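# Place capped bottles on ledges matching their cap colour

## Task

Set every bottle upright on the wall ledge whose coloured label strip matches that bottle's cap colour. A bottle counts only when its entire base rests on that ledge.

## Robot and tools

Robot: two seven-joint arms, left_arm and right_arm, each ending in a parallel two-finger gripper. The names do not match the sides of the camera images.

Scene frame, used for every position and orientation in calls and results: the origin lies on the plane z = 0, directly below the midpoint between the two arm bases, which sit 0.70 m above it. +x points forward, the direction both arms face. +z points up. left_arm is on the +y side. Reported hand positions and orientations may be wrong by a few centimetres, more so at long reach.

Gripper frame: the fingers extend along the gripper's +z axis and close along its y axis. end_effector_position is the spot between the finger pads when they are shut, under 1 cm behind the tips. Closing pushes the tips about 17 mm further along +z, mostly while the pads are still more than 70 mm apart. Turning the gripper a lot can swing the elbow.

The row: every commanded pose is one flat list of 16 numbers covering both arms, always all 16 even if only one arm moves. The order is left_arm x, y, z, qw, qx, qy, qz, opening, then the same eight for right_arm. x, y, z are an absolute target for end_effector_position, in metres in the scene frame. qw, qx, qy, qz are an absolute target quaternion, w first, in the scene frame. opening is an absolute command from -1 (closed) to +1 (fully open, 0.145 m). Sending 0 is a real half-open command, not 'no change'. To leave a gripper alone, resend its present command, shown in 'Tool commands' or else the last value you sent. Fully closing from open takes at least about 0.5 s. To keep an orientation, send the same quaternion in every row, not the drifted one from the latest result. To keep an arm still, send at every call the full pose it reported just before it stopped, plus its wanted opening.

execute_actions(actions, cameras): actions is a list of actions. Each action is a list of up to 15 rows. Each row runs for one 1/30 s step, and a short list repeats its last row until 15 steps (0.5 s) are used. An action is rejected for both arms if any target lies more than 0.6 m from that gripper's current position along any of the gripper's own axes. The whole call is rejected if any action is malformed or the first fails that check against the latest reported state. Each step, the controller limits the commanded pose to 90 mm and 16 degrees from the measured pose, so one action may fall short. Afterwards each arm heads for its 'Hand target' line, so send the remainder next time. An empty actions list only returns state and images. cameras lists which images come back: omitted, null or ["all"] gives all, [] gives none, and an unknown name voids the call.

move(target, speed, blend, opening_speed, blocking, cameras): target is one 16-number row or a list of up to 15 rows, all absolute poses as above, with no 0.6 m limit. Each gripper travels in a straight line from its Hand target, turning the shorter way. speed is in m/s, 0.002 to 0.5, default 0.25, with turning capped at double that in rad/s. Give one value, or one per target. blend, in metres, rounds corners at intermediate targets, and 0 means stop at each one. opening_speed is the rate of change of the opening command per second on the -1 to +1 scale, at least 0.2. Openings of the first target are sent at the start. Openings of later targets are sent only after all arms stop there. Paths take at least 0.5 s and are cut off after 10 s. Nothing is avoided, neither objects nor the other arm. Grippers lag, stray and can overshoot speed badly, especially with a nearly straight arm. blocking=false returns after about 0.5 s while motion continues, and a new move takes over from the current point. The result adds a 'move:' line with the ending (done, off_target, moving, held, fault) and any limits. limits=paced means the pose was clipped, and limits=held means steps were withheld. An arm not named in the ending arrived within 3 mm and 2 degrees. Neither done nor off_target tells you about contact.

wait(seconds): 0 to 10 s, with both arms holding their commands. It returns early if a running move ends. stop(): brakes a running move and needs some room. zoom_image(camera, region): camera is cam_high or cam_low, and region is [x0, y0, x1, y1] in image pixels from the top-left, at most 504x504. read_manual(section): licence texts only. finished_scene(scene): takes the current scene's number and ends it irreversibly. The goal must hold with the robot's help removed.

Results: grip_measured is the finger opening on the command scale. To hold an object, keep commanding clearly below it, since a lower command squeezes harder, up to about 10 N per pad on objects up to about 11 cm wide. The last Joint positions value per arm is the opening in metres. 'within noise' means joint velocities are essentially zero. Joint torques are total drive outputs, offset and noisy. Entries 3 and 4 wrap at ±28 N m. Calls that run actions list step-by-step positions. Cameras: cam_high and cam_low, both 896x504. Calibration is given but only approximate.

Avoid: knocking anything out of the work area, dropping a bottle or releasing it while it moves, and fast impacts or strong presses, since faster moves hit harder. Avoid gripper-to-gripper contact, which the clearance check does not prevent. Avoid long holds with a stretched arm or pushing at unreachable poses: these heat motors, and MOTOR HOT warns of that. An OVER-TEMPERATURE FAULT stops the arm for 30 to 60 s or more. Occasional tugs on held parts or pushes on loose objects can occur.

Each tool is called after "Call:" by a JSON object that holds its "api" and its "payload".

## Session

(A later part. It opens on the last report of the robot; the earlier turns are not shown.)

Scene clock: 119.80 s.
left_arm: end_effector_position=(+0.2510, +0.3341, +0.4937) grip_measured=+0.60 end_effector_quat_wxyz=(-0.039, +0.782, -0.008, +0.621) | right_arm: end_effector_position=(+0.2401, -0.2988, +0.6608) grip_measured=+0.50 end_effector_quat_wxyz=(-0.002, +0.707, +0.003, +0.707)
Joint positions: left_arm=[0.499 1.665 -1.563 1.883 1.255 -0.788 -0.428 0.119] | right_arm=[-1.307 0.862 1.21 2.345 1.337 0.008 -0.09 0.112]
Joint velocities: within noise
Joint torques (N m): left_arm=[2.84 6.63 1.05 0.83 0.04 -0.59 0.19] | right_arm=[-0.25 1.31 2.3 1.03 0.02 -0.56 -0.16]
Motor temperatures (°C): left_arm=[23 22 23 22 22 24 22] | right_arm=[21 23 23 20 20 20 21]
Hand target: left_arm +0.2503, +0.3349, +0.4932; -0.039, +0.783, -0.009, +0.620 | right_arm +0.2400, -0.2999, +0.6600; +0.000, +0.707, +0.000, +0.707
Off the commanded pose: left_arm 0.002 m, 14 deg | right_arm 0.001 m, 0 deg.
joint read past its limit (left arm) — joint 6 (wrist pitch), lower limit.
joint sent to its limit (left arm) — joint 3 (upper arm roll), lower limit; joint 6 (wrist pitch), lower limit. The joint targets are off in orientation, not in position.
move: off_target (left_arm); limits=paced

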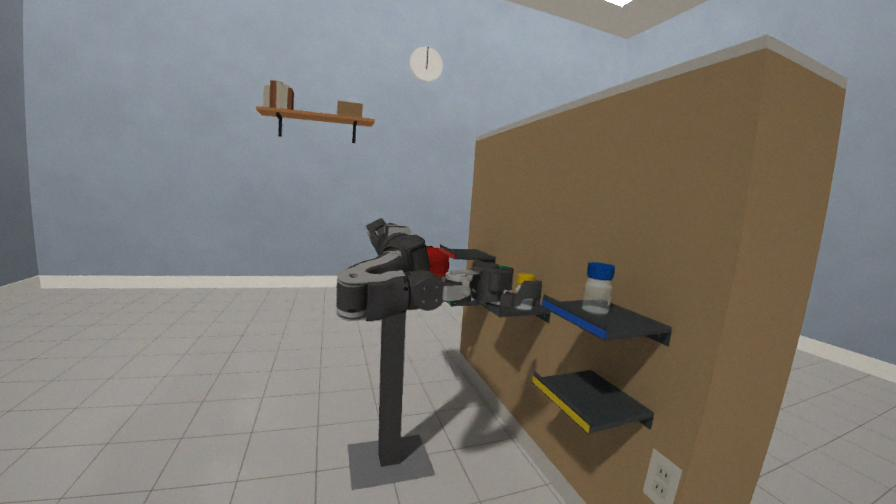

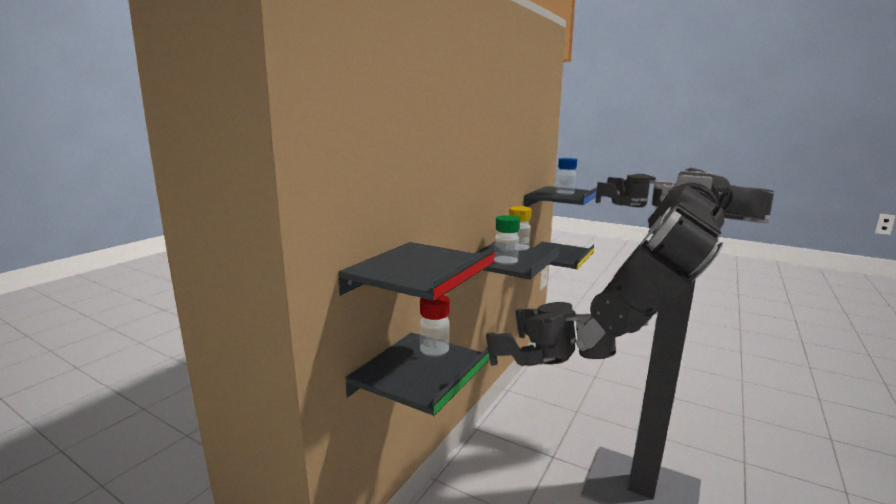

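Call:
{"api": "move", "payload": {"target": [[0.30,0.335,0.52,0,0.7071,0,0.7071,0.6,0.24,-0.15,0.61,0,0.7071,0,0.7071,0.2],[0.335,0.335,0.495,0,0.7071,0,0.7071,0.6,0.31,-0.07,0.59,0.0436,0.7058,-0.0436,0.7058,0.2]], "speed": 0.15}}

Call:
{"api": "zoom_image", "payload": {"camera": "cam_high", "region": [450, 210, 600, 330]}}

Call:
{"api": "zoom_image", "payload": {"camera": "cam_low", "region": [400, 190, 640, 390]}}

Scene clock: 135.70 s.
left_arm: end_effector_position=(+0.3347, +0.3363, +0.4962) grip_measured=+0.60 end_effector_quat_wxyz=(-0.002, +0.706, +0.002, +0.708) | right_arm: end_effector_position=(+0.3102, -0.0689, +0.5899) grip_measured=+0.20 end_effector_quat_wxyz=(+0.042, +0.706, -0.041, +0.705)
Joint positions: left_arm=[0.33 1.317 -1.104 1.489 1.317 -0.763 -0.206 0.119] | right_arm=[0.055 0.096 -0.678 2.138 0.128 0.548 -0.86 0.09]
Joint velocities: within noise
Joint torques (N m): left_arm=[4.84 5.95 2.32 0.9 0.01 -0.52 0.23] | right_arm=[2.49 -1.49 0.53 3.84 -0.36 -0.37 -0.12]
Motor temperatures (°C): left_arm=[22 23 23 22 22 24 22] | right_arm=[21 23 23 20 20 21 21]
Hand target: left_arm +0.3350, +0.3350, +0.4949; +0.000, +0.707, +0.000, +0.707 | right_arm +0.3100, -0.0700, +0.5900; +0.044, +0.706, -0.044, +0.706
Off the commanded pose: left_arm 0.002 m, 0 deg | right_arm 0.001 m, 0 deg.
move: done; limits=paced

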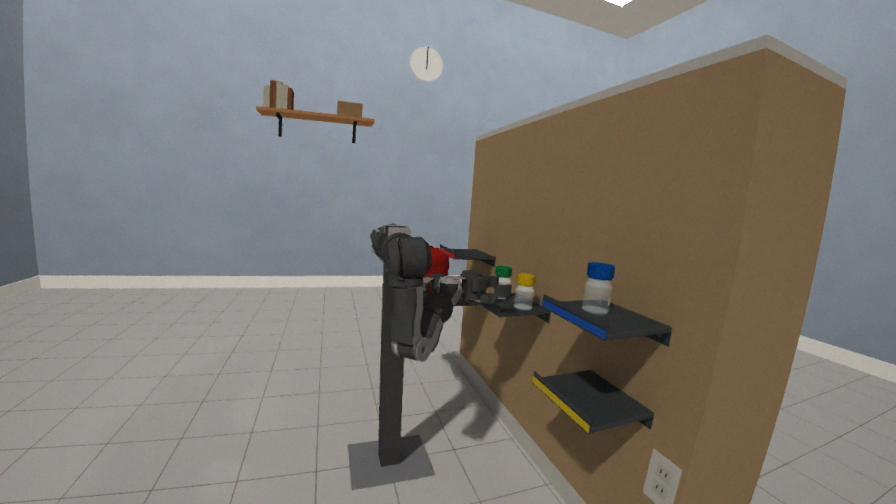

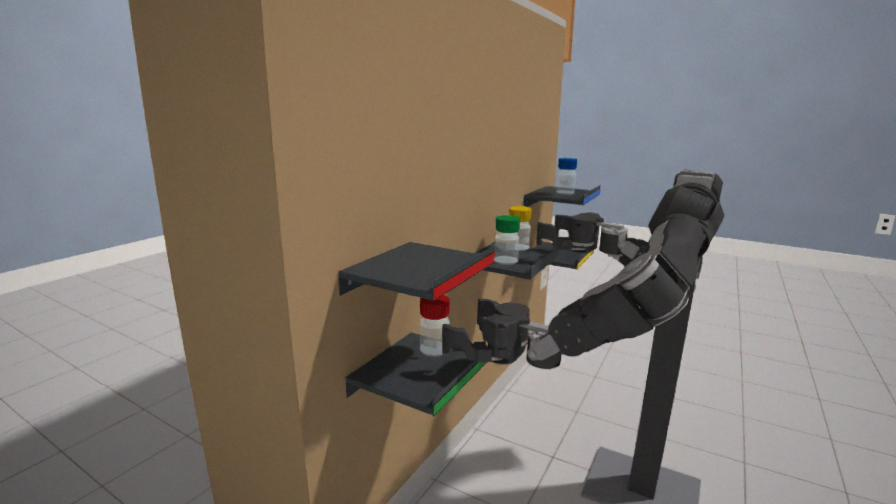

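Scaled by 3.360 from the camera's 896x504 image, which has a finer 1280x720 frame.

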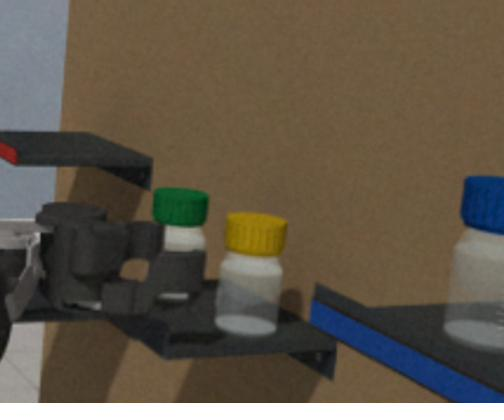

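Scaled by 2.100 from the camera's 896x504 image, which has a finer 1280x720 frame.

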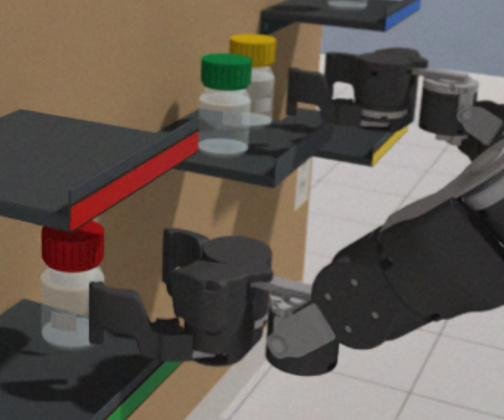

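Call:
{"api": "move", "payload": {"target": [[0.39,0.335,0.493,0,0.7071,0,0.7071,0.6,0.36,-0.068,0.59,0.0436,0.7058,-0.0436,0.7058,0.17]], "speed": 0.1}}

Call:
{"api": "zoom_image", "payload": {"camera": "cam_high", "region": [450, 210, 600, 330]}}

Call:
{"api": "zoom_image", "payload": {"camera": "cam_low", "region": [400, 190, 640, 390]}}

Scene clock: 149.03 s.
left_arm: end_effector_position=(+0.3908, +0.3361, +0.4963) grip_measured=+0.60 end_effector_quat_wxyz=(-0.002, +0.703, +0.002, +0.711) | right_arm: end_effector_position=(+0.3599, -0.0688, +0.5907) grip_measured=+0.17 end_effector_quat_wxyz=(+0.046, +0.705, -0.045, +0.706)
Joint positions: left_arm=[0.535 1.123 -1.1 1.244 1.321 -0.599 -0.098 0.119] | right_arm=[0.24 0.056 -0.598 1.931 0.205 0.521 -0.808 0.088]
Joint velocities: within noise
Joint torques (N m): left_arm=[5.82 5.42 2.1 1.02 0.1 -0.53 0.24] | right_arm=[4.02 -1.38 0.44 3.52 -0.21 -0.43 0.13]
Motor temperatures (°C): left_arm=[23 23 24 21 21 24 22] | right_arm=[21 23 23 20 20 20 21]
Hand target: left_arm +0.3900, +0.3350, +0.4932; +0.000, +0.707, +0.000, +0.707 | right_arm +0.3600, -0.0679, +0.5901; +0.043, +0.706, -0.044, +0.706
Off the commanded pose: left_arm 0.004 m, 1 deg | right_arm 0.001 m, 0 deg.
move: off_target (left_arm)

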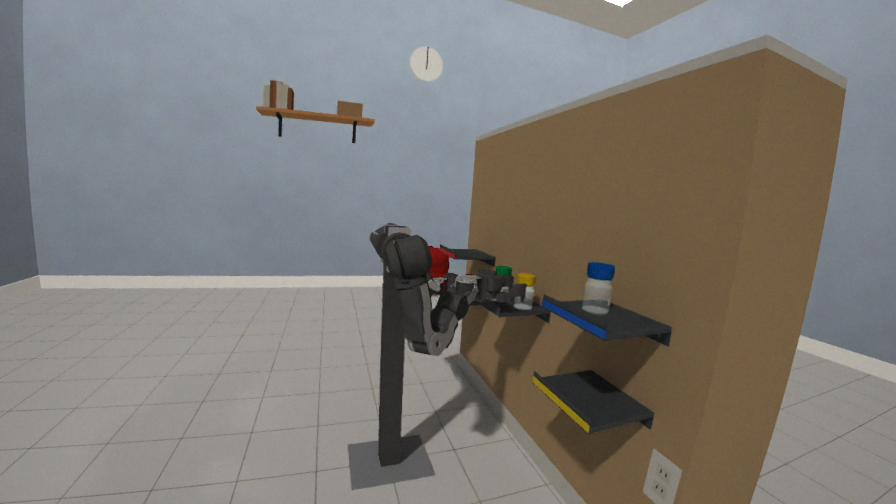

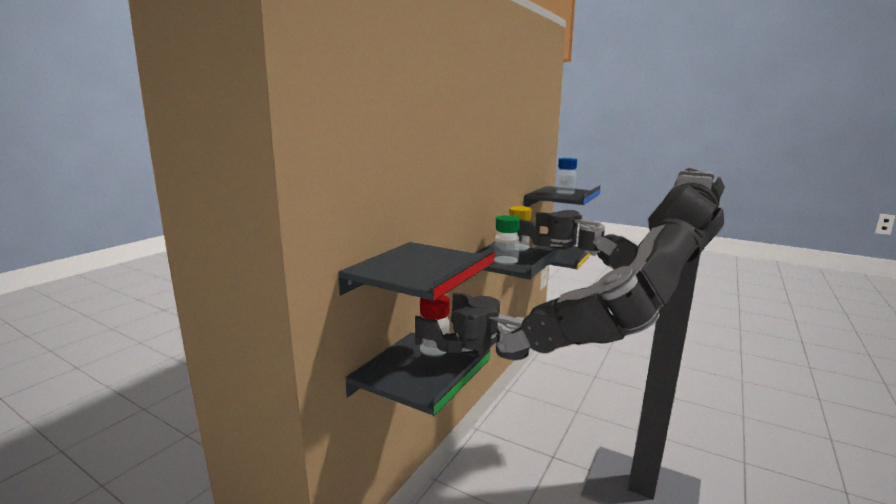

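Scaled by 3.360 from the camera's 896x504 image, which has a finer 1280x720 frame.

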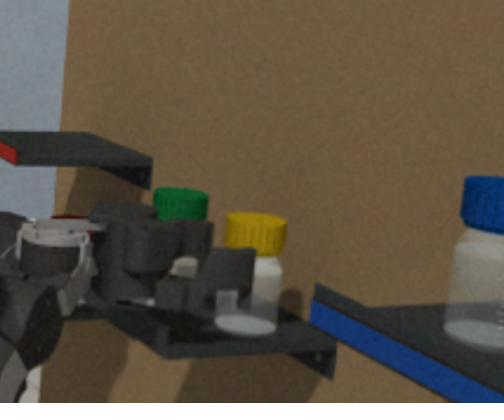

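Scaled by 2.100 from the camera's 896x504 image, which has a finer 1280x720 frame.

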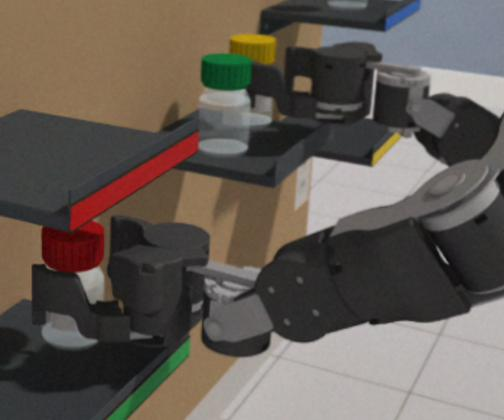

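Fine. Finish approach on the right; close left.

Call:
{"api": "move", "payload": {"target": [[0.39,0.335,0.493,0,0.7071,0,0.7071,0.6,0.393,-0.067,0.59,0.0436,0.7058,-0.0436,0.7058,0.17],[0.39,0.335,0.493,0,0.7071,0,0.7071,-0.8,0.393,-0.067,0.59,0.0436,0.7058,-0.0436,0.7058,-0.8]], "speed": 0.1, "opening_speed": 1.5}}

Call:
{"api": "zoom_image", "payload": {"camera": "cam_low", "region": [400, 190, 640, 390]}}

Scene clock: 157.33 s.
left_arm: end_effector_position=(+0.3908, +0.3366, +0.4960) grip_measured=-0.28 end_effector_quat_wxyz=(-0.002, +0.704, +0.002, +0.710) | right_arm: end_effector_position=(+0.3927, -0.0675, +0.5905) grip_measured=-0.26 end_effector_quat_wxyz=(+0.045, +0.706, -0.044, +0.706)
Joint positions: left_arm=[0.535 1.123 -1.1 1.243 1.322 -0.598 -0.097 0.055] | right_arm=[0.361 0.04 -0.568 1.774 0.251 0.479 -0.772 0.056]
Joint velocities: within noise
Joint torques (N m): left_arm=[5.82 5.42 2.13 1.36 0.07 -0.56 0.19] | right_arm=[4.97 -1.46 0.85 3.52 -0.23 -0.39 0.12]
Motor temperatures (°C): left_arm=[23 23 24 21 21 24 22] | right_arm=[21 23 23 20 20 20 21]
Hand target: left_arm +0.3900, +0.3350, +0.4931; +0.000, +0.707, +0.000, +0.707 | right_arm +0.3930, -0.0670, +0.5901; +0.044, +0.706, -0.044, +0.706
Off the commanded pose: left_arm 0.003 m, 1 deg | right_arm 0.001 m, 0 deg.
move: done; target 2's new opening was sent with left_arm's hand 0.004 m and 1 deg from that target

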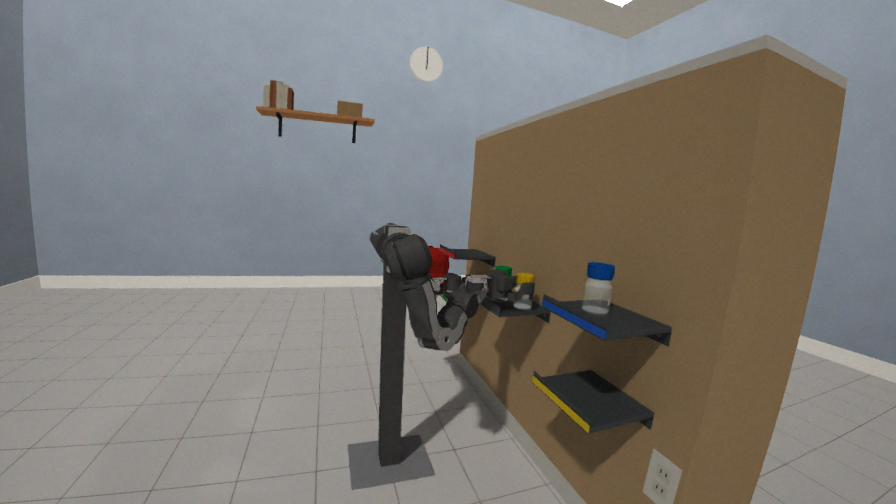

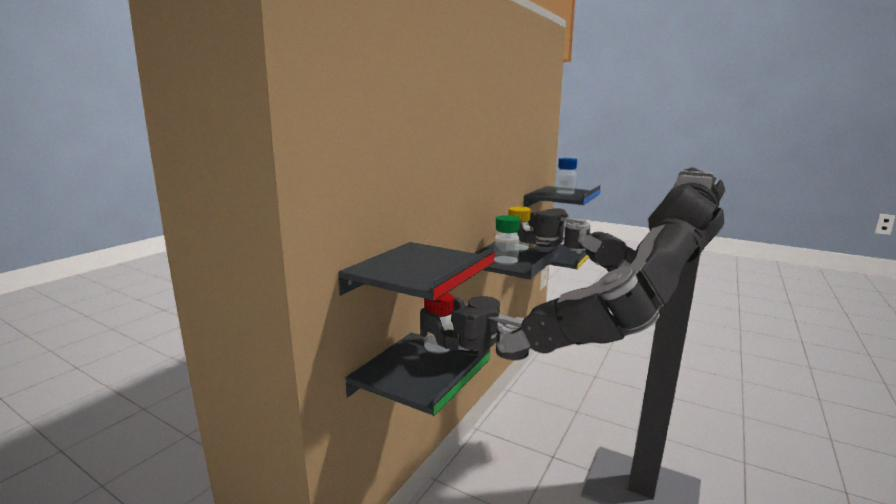

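Scaled by 2.100 from the camera's 896x504 image, which has a finer 1280x720 frame.

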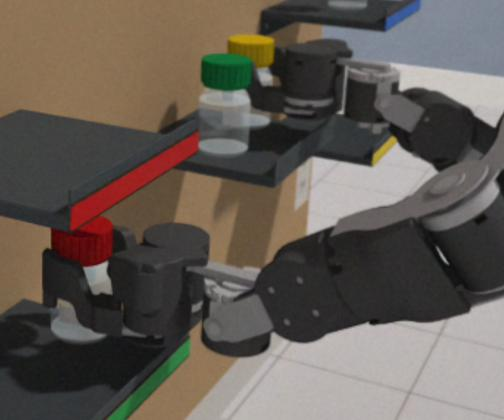

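Call:
{"api": "move", "payload": {"target": [[0.39,0.335,0.54,0,0.7071,0,0.7071,-0.8,0.393,-0.068,0.64,0.0436,0.7058,-0.0436,0.7058,-0.8],[0.24,0.335,0.56,0,0.7071,0,0.7071,-0.8,0.24,-0.1,0.64,0,0.7071,0,0.7071,-0.8],[0.24,0.365,0.74,0,0.7071,0,0.7071,-0.8,0.24,-0.37,0.535,0,0.7071,0,0.7071,-0.8],[0.32,0.365,0.74,0,0.7071,0,0.7071,-0.8,0.32,-0.37,0.535,0,0.7071,0,0.7071,-0.8]], "speed": 0.18, "blend": [0.01,0.02,0.02,0]}}

Scene clock: 176.90 s.
left_arm: end_effector_position=(+0.3197, +0.3656, +0.7393) grip_measured=-0.31 end_effector_quat_wxyz=(-0.001, +0.709, +0.001, +0.705) | right_arm: end_effector_position=(+0.3188, -0.3703, +0.5309) grip_measured=-0.26 end_effector_quat_wxyz=(+0.001, +0.715, -0.003, +0.699)
Joint positions: left_arm=[1.768 1.818 -1.514 1.825 1.586 0.258 -0.01 0.053] | right_arm=[0.641 1.532 -1.441 1.55 1.552 -0.777 -0.027 0.056]
Joint velocities: within noise
Joint torques (N m): left_arm=[3.97 -1.62 2.78 0.23 0.15 -0.79 0.1] | right_arm=[2.97 6.55 5.23 0.36 0.04 -0.68 0.16]
Motor temperatures (°C): left_arm=[23 23 24 21 21 24 22] | right_arm=[22 23 22 20 20 20 21]
Hand target: left_arm +0.3200, +0.3650, +0.7399; +0.000, +0.707, +0.000, +0.707 | right_arm +0.3201, -0.3699, +0.5350; +0.000, +0.710, +0.000, +0.704
Off the commanded pose: left_arm 0.001 m, 0 deg | right_arm 0.004 m, 1 deg.
joint sent to its limit (left arm) — joint 5 (forearm roll), upper limit. The joint targets still meet the commanded pose.
joint sent to its limit (right arm) — joint 6 (wrist pitch), lower limit. The joint targets still meet the commanded pose.
move: off_target (right_arm); limits=paced

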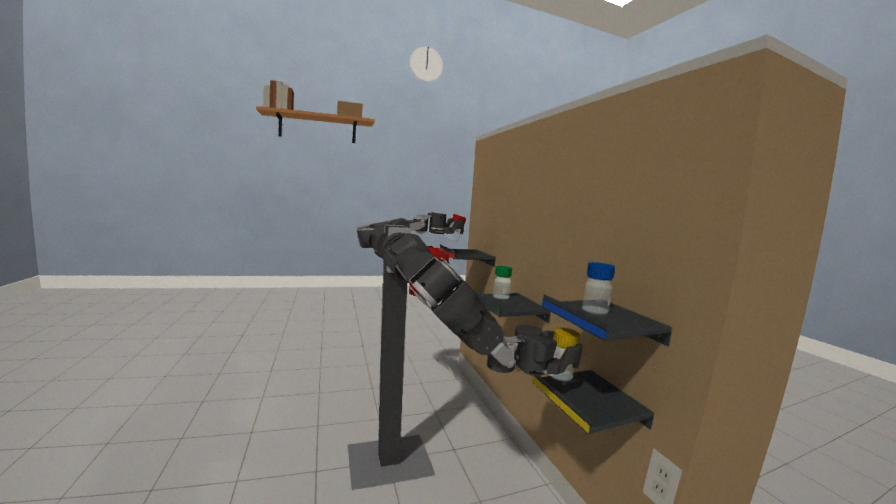

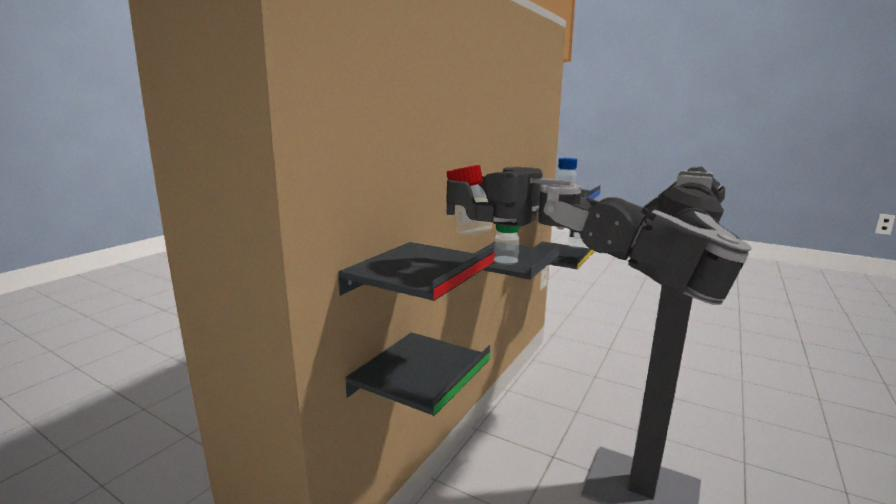

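Call:
{"api": "zoom_image", "payload": {"camera": "cam_low", "region": [420, 140, 580, 300]}}

Call:
{"api": "zoom_image", "payload": {"camera": "cam_high", "region": [480, 290, 680, 420]}}

Call:
{"api": "zoom_image", "payload": {"camera": "cam_high", "region": [400, 190, 520, 290]}}

Scaled by 3.150 from the camera's 896x504 image, which has a finer 1280x720 frame.

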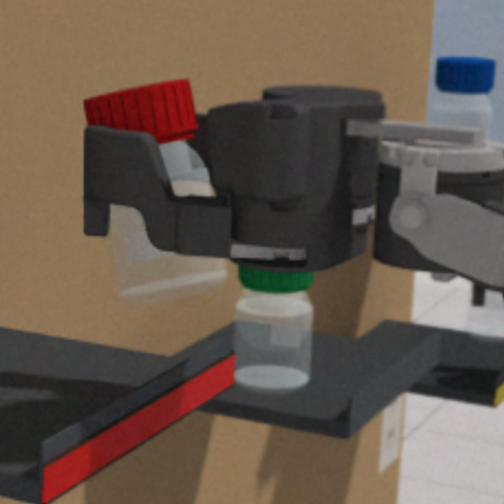

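Scaled by 2.520 from the camera's 896x504 image, which has a finer 1280x720 frame.

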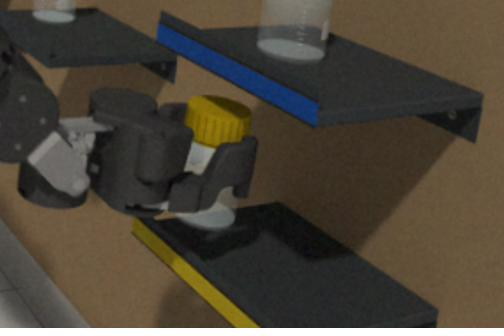

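Scaled by 4.200 from the camera's 896x504 image, which has a finer 1280x720 frame.

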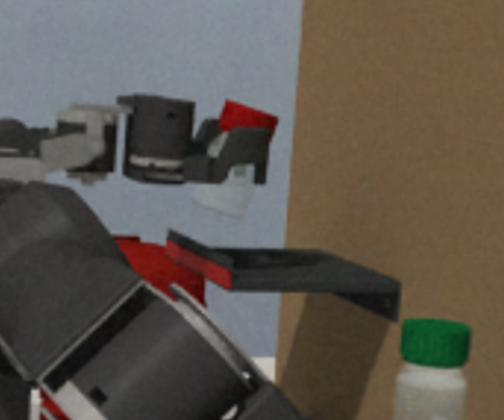

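Call:
{"api": "move", "payload": {"target": [[0.38,0.365,0.74,0,0.6626,0,0.7488,-0.8,0.39,-0.37,0.53,0,0.7071,0,0.7071,-0.8],[0.385,0.365,0.71,0,0.6626,0,0.7488,-0.8,0.39,-0.37,0.50,0,0.7071,0,0.7071,-0.8]], "speed": [0.12,0.05]}}

Call:
{"api": "zoom_image", "payload": {"camera": "cam_low", "region": [390, 140, 550, 300]}}

Call:
{"api": "zoom_image", "payload": {"camera": "cam_high", "region": [480, 290, 680, 420]}}

Call:
{"api": "zoom_image", "payload": {"camera": "cam_high", "region": [400, 190, 520, 290]}}

Scene clock: 222.93 s.
left_arm: end_effector_position=(+0.3850, +0.3643, +0.7095) grip_measured=-0.31 end_effector_quat_wxyz=(+0.002, +0.665, -0.001, +0.747) | right_arm: end_effector_position=(+0.3885, -0.3700, +0.4950) grip_measured=-0.26 end_effector_quat_wxyz=(+0.001, +0.714, +0.001, +0.700)
Joint positions: left_arm=[1.536 1.54 -1.562 1.579 1.566 -0.141 -0.036 0.053] | right_arm=[0.752 1.174 -1.421 1.115 1.558 -0.662 0.076 0.056]
Joint velocities: within noise
Joint torques (N m): left_arm=[5.24 0.3 3.38 0.08 0.08 -0.95 -0.03] | right_arm=[5.02 5.63 5.01 0.49 0.23 -0.81 0.15]
Motor temperatures (°C): left_arm=[23 22 25 21 21 25 21] | right_arm=[21 24 25 20 20 21 21]
Hand target: left_arm +0.3850, +0.3651, +0.7100; +0.000, +0.663, +0.000, +0.749 | right_arm +0.3900, -0.3699, +0.5000; +0.000, +0.707, +0.000, +0.707
Off the commanded pose: left_arm 0.001 m, 0 deg | right_arm 0.005 m, 1 deg.
joint sent to its limit (right arm) — joint 5 (forearm roll), upper limit. The joint targets still meet the commanded pose.
move: off_target (right_arm)

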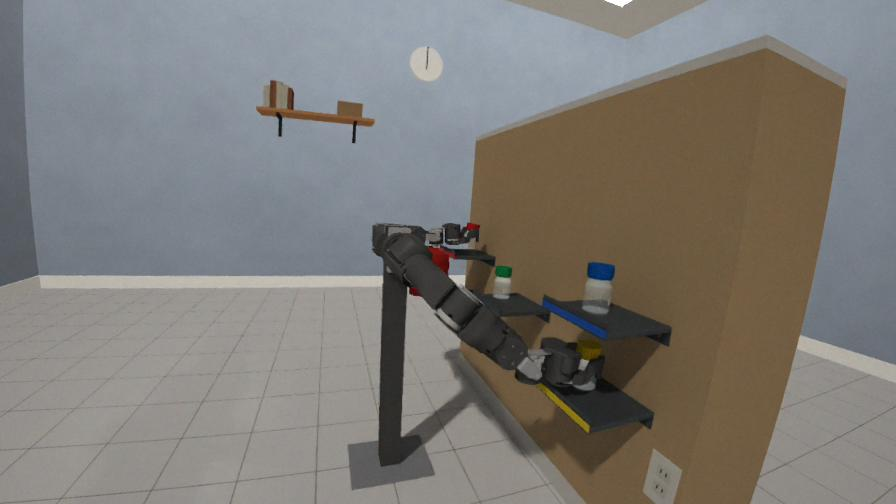

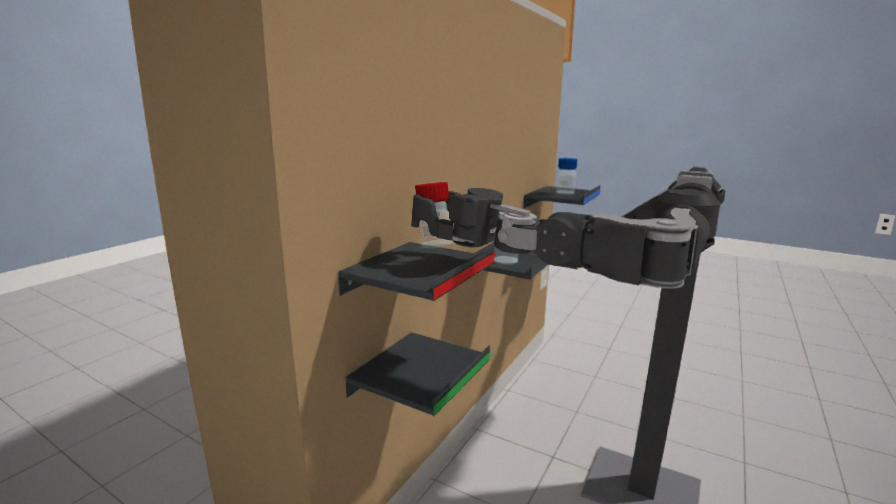

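Scaled by 3.150 from the camera's 896x504 image, which has a finer 1280x720 frame.

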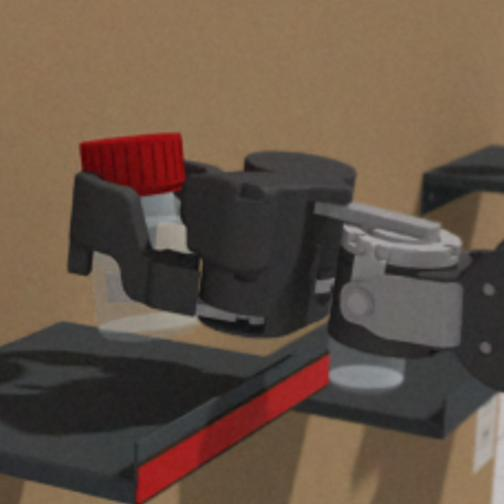

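Scaled by 2.520 from the camera's 896x504 image, which has a finer 1280x720 frame.

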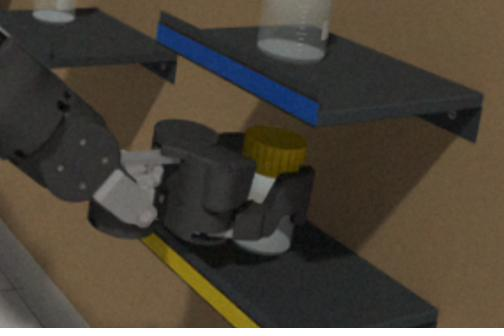

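Scaled by 4.200 from the camera's 896x504 image, which has a finer 1280x720 frame.

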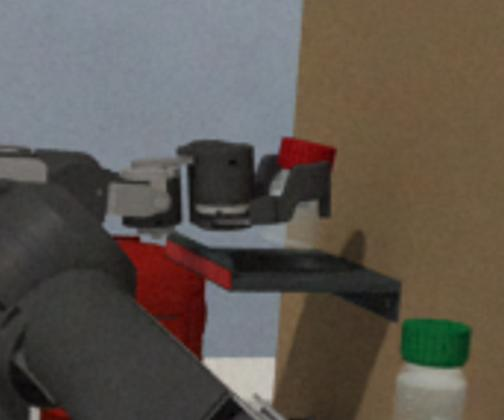

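Call:
{"api": "move", "payload": {"target": [0.385,0.365,0.692,0,0.6626,0,0.7488,-0.8,0.39,-0.37,0.488,0,0.7071,0,0.7071,-0.8], "speed": 0.04}}

Call:
{"api": "zoom_image", "payload": {"camera": "cam_low", "region": [390, 140, 550, 300]}}

Call:
{"api": "zoom_image", "payload": {"camera": "cam_high", "region": [480, 290, 680, 420]}}

Scene clock: 232.27 s.
left_arm: end_effector_position=(+0.3848, +0.3647, +0.6917) grip_measured=-0.31 end_effector_quat_wxyz=(+0.001, +0.665, -0.001, +0.747) | right_arm: end_effector_position=(+0.3905, -0.3718, +0.4919) grip_measured=-0.26 end_effector_quat_wxyz=(+0.004, +0.702, +0.000, +0.712)
Joint positions: left_arm=[1.456 1.536 -1.562 1.573 1.563 -0.221 -0.036 0.053] | right_arm=[0.721 1.136 -1.389 1.059 1.558 -0.702 0.1 0.056]
Joint velocities: within noise
Joint torques (N m): left_arm=[5.21 0.54 3.34 0.09 0.07 -0.95 -0.04] | right_arm=[3.57 4.68 3.52 0.32 0.21 -0.19 0.14]
Motor temperatures (°C): left_arm=[23 22 25 21 21 25 21] | right_arm=[22 24 25 20 20 21 21]
Hand target: left_arm +0.3850, +0.3650, +0.6920; +0.000, +0.663, +0.000, +0.749 | right_arm +0.3900, -0.3699, +0.4880; +0.000, +0.707, +0.000, +0.707
Off the commanded pose: left_arm 0.000 m, 0 deg | right_arm 0.004 m, 1 deg.
joint sent to its limit (right arm) — joint 5 (forearm roll), upper limit. The joint targets still meet the commanded pose.
move: off_target (right_arm)

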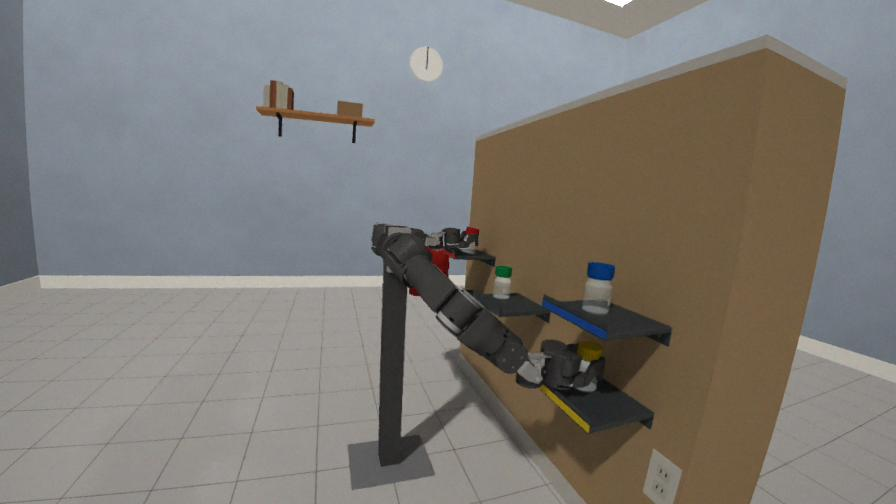

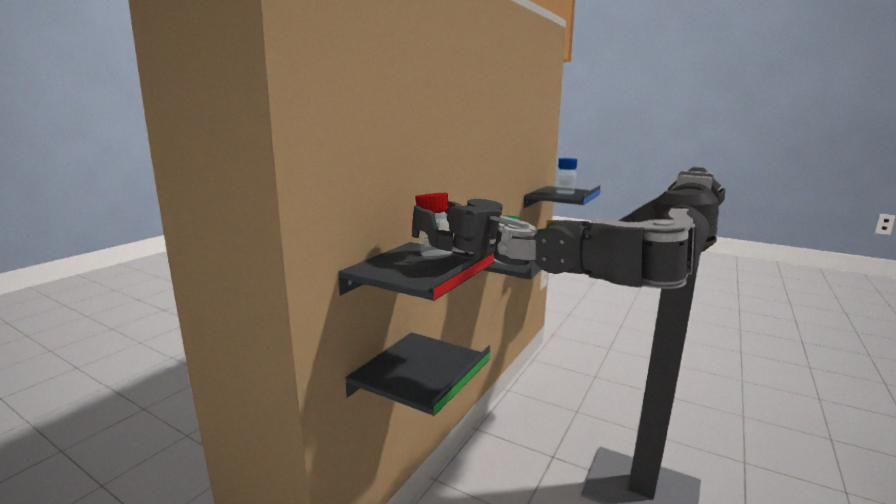

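Scaled by 3.150 from the camera's 896x504 image, which has a finer 1280x720 frame.

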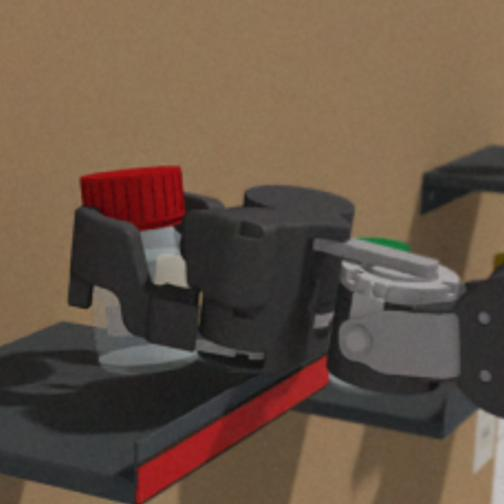

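Scaled by 2.520 from the camera's 896x504 image, which has a finer 1280x720 frame.

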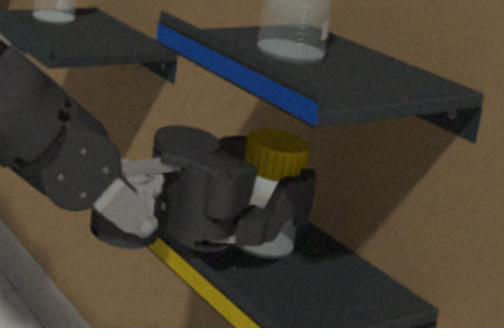

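Call:
{"api": "move", "payload": {"target": [[0.385,0.365,0.683,0,0.6626,0,0.7488,-0.8,0.39,-0.37,0.489,0,0.7071,0,0.7071,-0.8],[0.385,0.365,0.683,0,0.6626,0,0.7488,-0.8,0.39,-0.37,0.491,0,0.7071,0,0.7071,0.3]], "speed": 0.03, "opening_speed": 1}}

Call:
{"api": "zoom_image", "payload": {"camera": "cam_low", "region": [390, 140, 550, 300]}}

Call:
{"api": "zoom_image", "payload": {"camera": "cam_high", "region": [480, 290, 680, 420]}}

Scene clock: 242.83 s.
left_arm: end_effector_position=(+0.3841, +0.3652, +0.6900) grip_measured=-0.31 end_effector_quat_wxyz=(+0.001, +0.654, +0.000, +0.757) | right_arm: end_effector_position=(+0.3901, -0.3699, +0.4917) grip_measured=+0.30 end_effector_quat_wxyz=(+0.000, +0.705, +0.000, +0.709)
Joint positions: left_arm=[1.427 1.532 -1.562 1.568 1.562 -0.281 -0.036 0.053] | right_arm=[0.722 1.142 -1.389 1.072 1.559 -0.691 0.1 0.098]
Joint velocities: within noise
Joint torques (N m): left_arm=[3.44 0.46 2.8 0.08 0.06 -0.33 -0.04] | right_arm=[4.71 5.74 3.14 0.5 0.15 -0.32 -0.07]
Motor temperatures (°C): left_arm=[23 22 25 21 21 25 21] | right_arm=[22 24 24 19 20 21 21]
Hand target: left_arm +0.3849, +0.3649, +0.6831; +0.000, +0.663, +0.000, +0.749 | right_arm +0.3900, -0.3699, +0.4910; +0.000, +0.707, +0.000, +0.707
Off the commanded pose: left_arm 0.007 m, 1 deg | right_arm 0.001 m, 0 deg.
move: off_target (left_arm)

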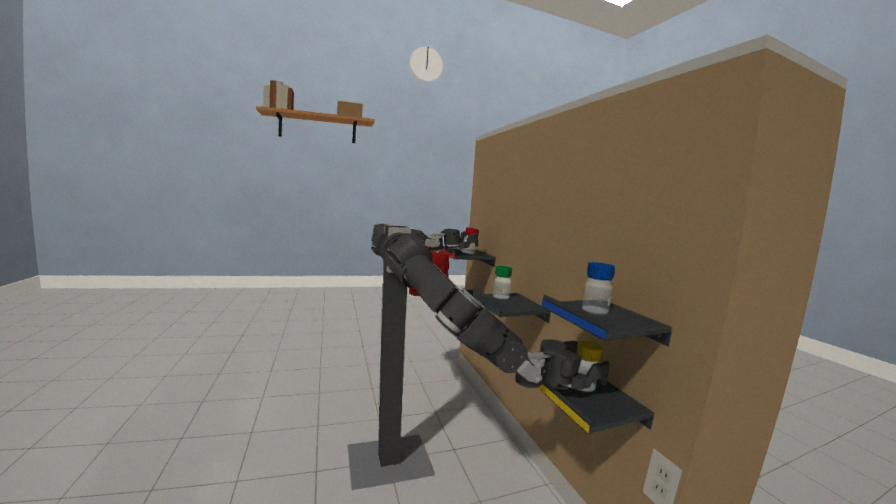

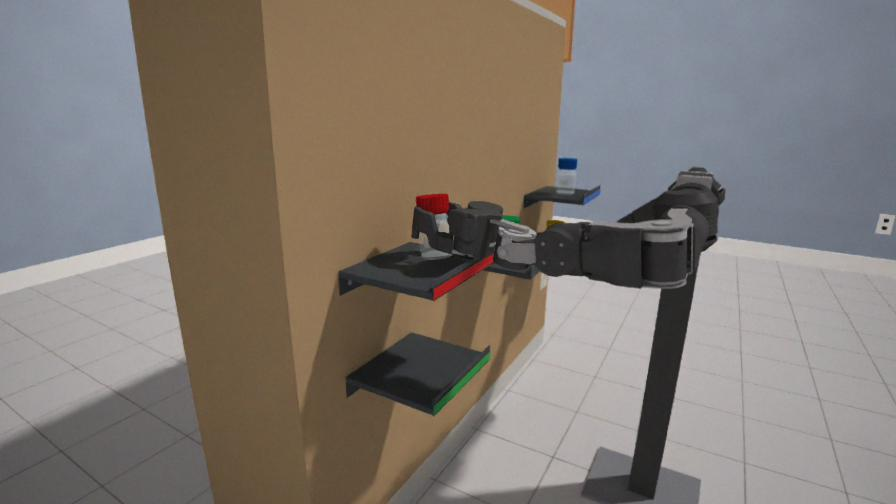

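Scaled by 3.150 from the camera's 896x504 image, which has a finer 1280x720 frame.

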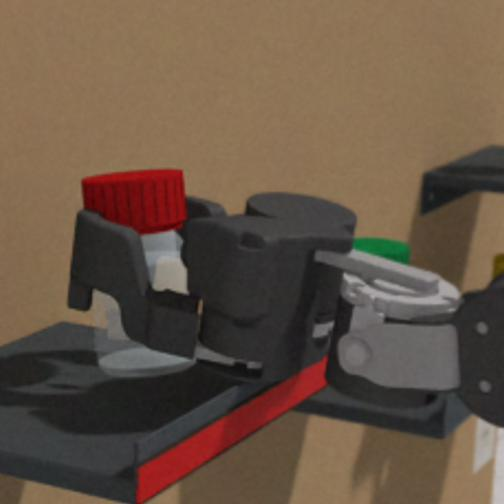

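Scaled by 2.520 from the camera's 896x504 image, which has a finer 1280x720 frame.

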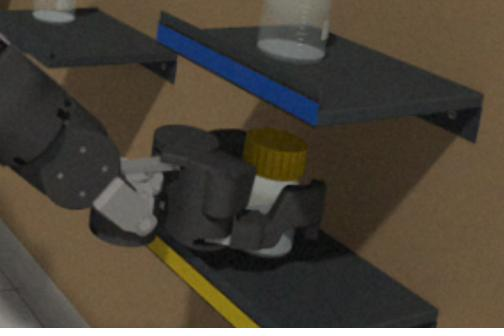

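Call:
{"api": "move", "payload": {"target": [[0.385,0.365,0.688,0,0.655,0,0.7556,-0.8,0.30,-0.37,0.495,0,0.7071,0,0.7071,0.3],[0.385,0.365,0.688,0,0.655,0,0.7556,0.3,0.24,-0.37,0.50,0,0.7071,0,0.7071,0.3]], "speed": 0.12, "opening_speed": 0.3}}

Call:
{"api": "zoom_image", "payload": {"camera": "cam_low", "region": [390, 140, 550, 300]}}

Call:
{"api": "zoom_image", "payload": {"camera": "cam_high", "region": [400, 190, 520, 290]}}

Call:
{"api": "zoom_image", "payload": {"camera": "cam_high", "region": [480, 250, 680, 420]}}

Scene clock: 261.53 s.
left_arm: end_effector_position=(+0.3843, +0.3654, +0.6907) grip_measured=+0.30 end_effector_quat_wxyz=(+0.001, +0.652, +0.001, +0.758) | right_arm: end_effector_position=(+0.2391, -0.3708, +0.4982) grip_measured=+0.30 end_effector_quat_wxyz=(+0.001, +0.709, -0.003, +0.705)
Joint positions: left_arm=[1.427 1.531 -1.562 1.567 1.562 -0.286 -0.037 0.098] | right_arm=[-1.044 1.161 0.258 1.609 1.246 -0.783 0.091 0.098]
Joint velocities: within noise
Joint torques (N m): left_arm=[4.92 0.57 3.03 0.09 0.04 -0.56 -0.01] | right_arm=[0.59 4.21 4.16 1.44 0.1 -0.48 0.16]
Motor temperatures (°C): left_arm=[23 22 25 21 21 25 21] | right_arm=[22 24 24 19 20 21 21]
Hand target: left_arm +0.3850, +0.3651, +0.6880; +0.000, +0.655, +0.000, +0.756 | right_arm +0.2400, -0.3700, +0.4999; +0.000, +0.707, +0.000, +0.707
Off the commanded pose: left_arm 0.003 m, 0 deg | right_arm 0.002 m, 1 deg.
joint sent to its limit (right arm) — joint 6 (wrist pitch), lower limit. The joint targets still meet the commanded pose.
move: done

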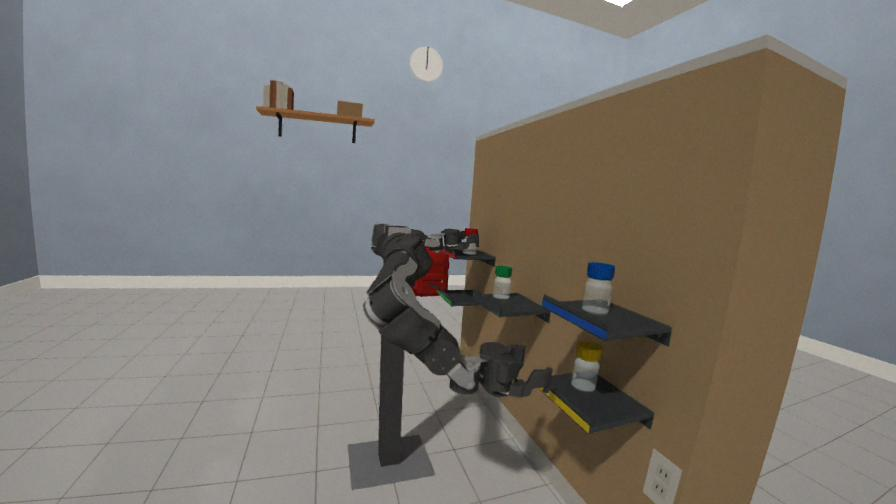

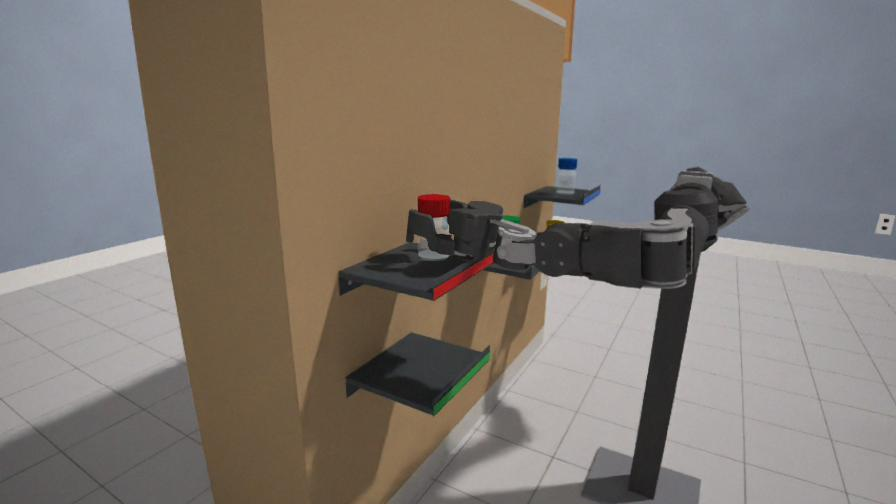

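Scaled by 3.150 from the camera's 896x504 image, which has a finer 1280x720 frame.

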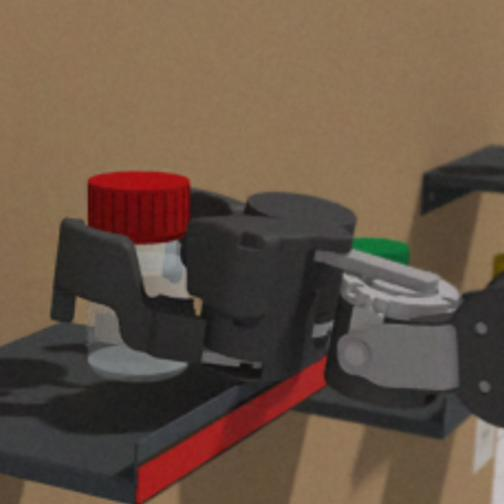

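Scaled by 4.200 from the camera's 896x504 image, which has a finer 1280x720 frame.

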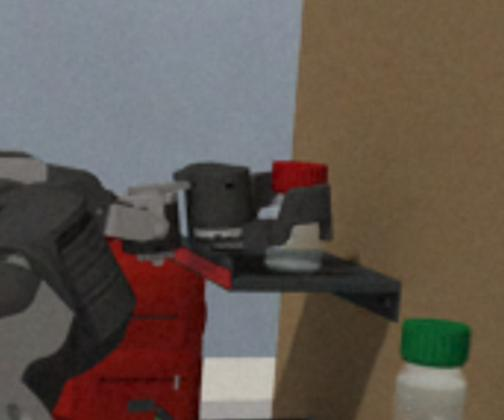

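Scaled by 2.520 from the camera's 896x504 image, which has a finer 1280x720 frame.

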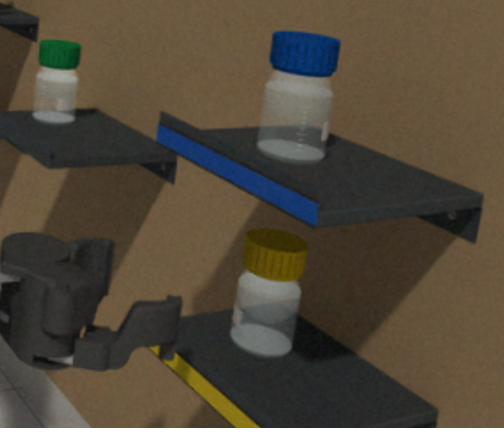

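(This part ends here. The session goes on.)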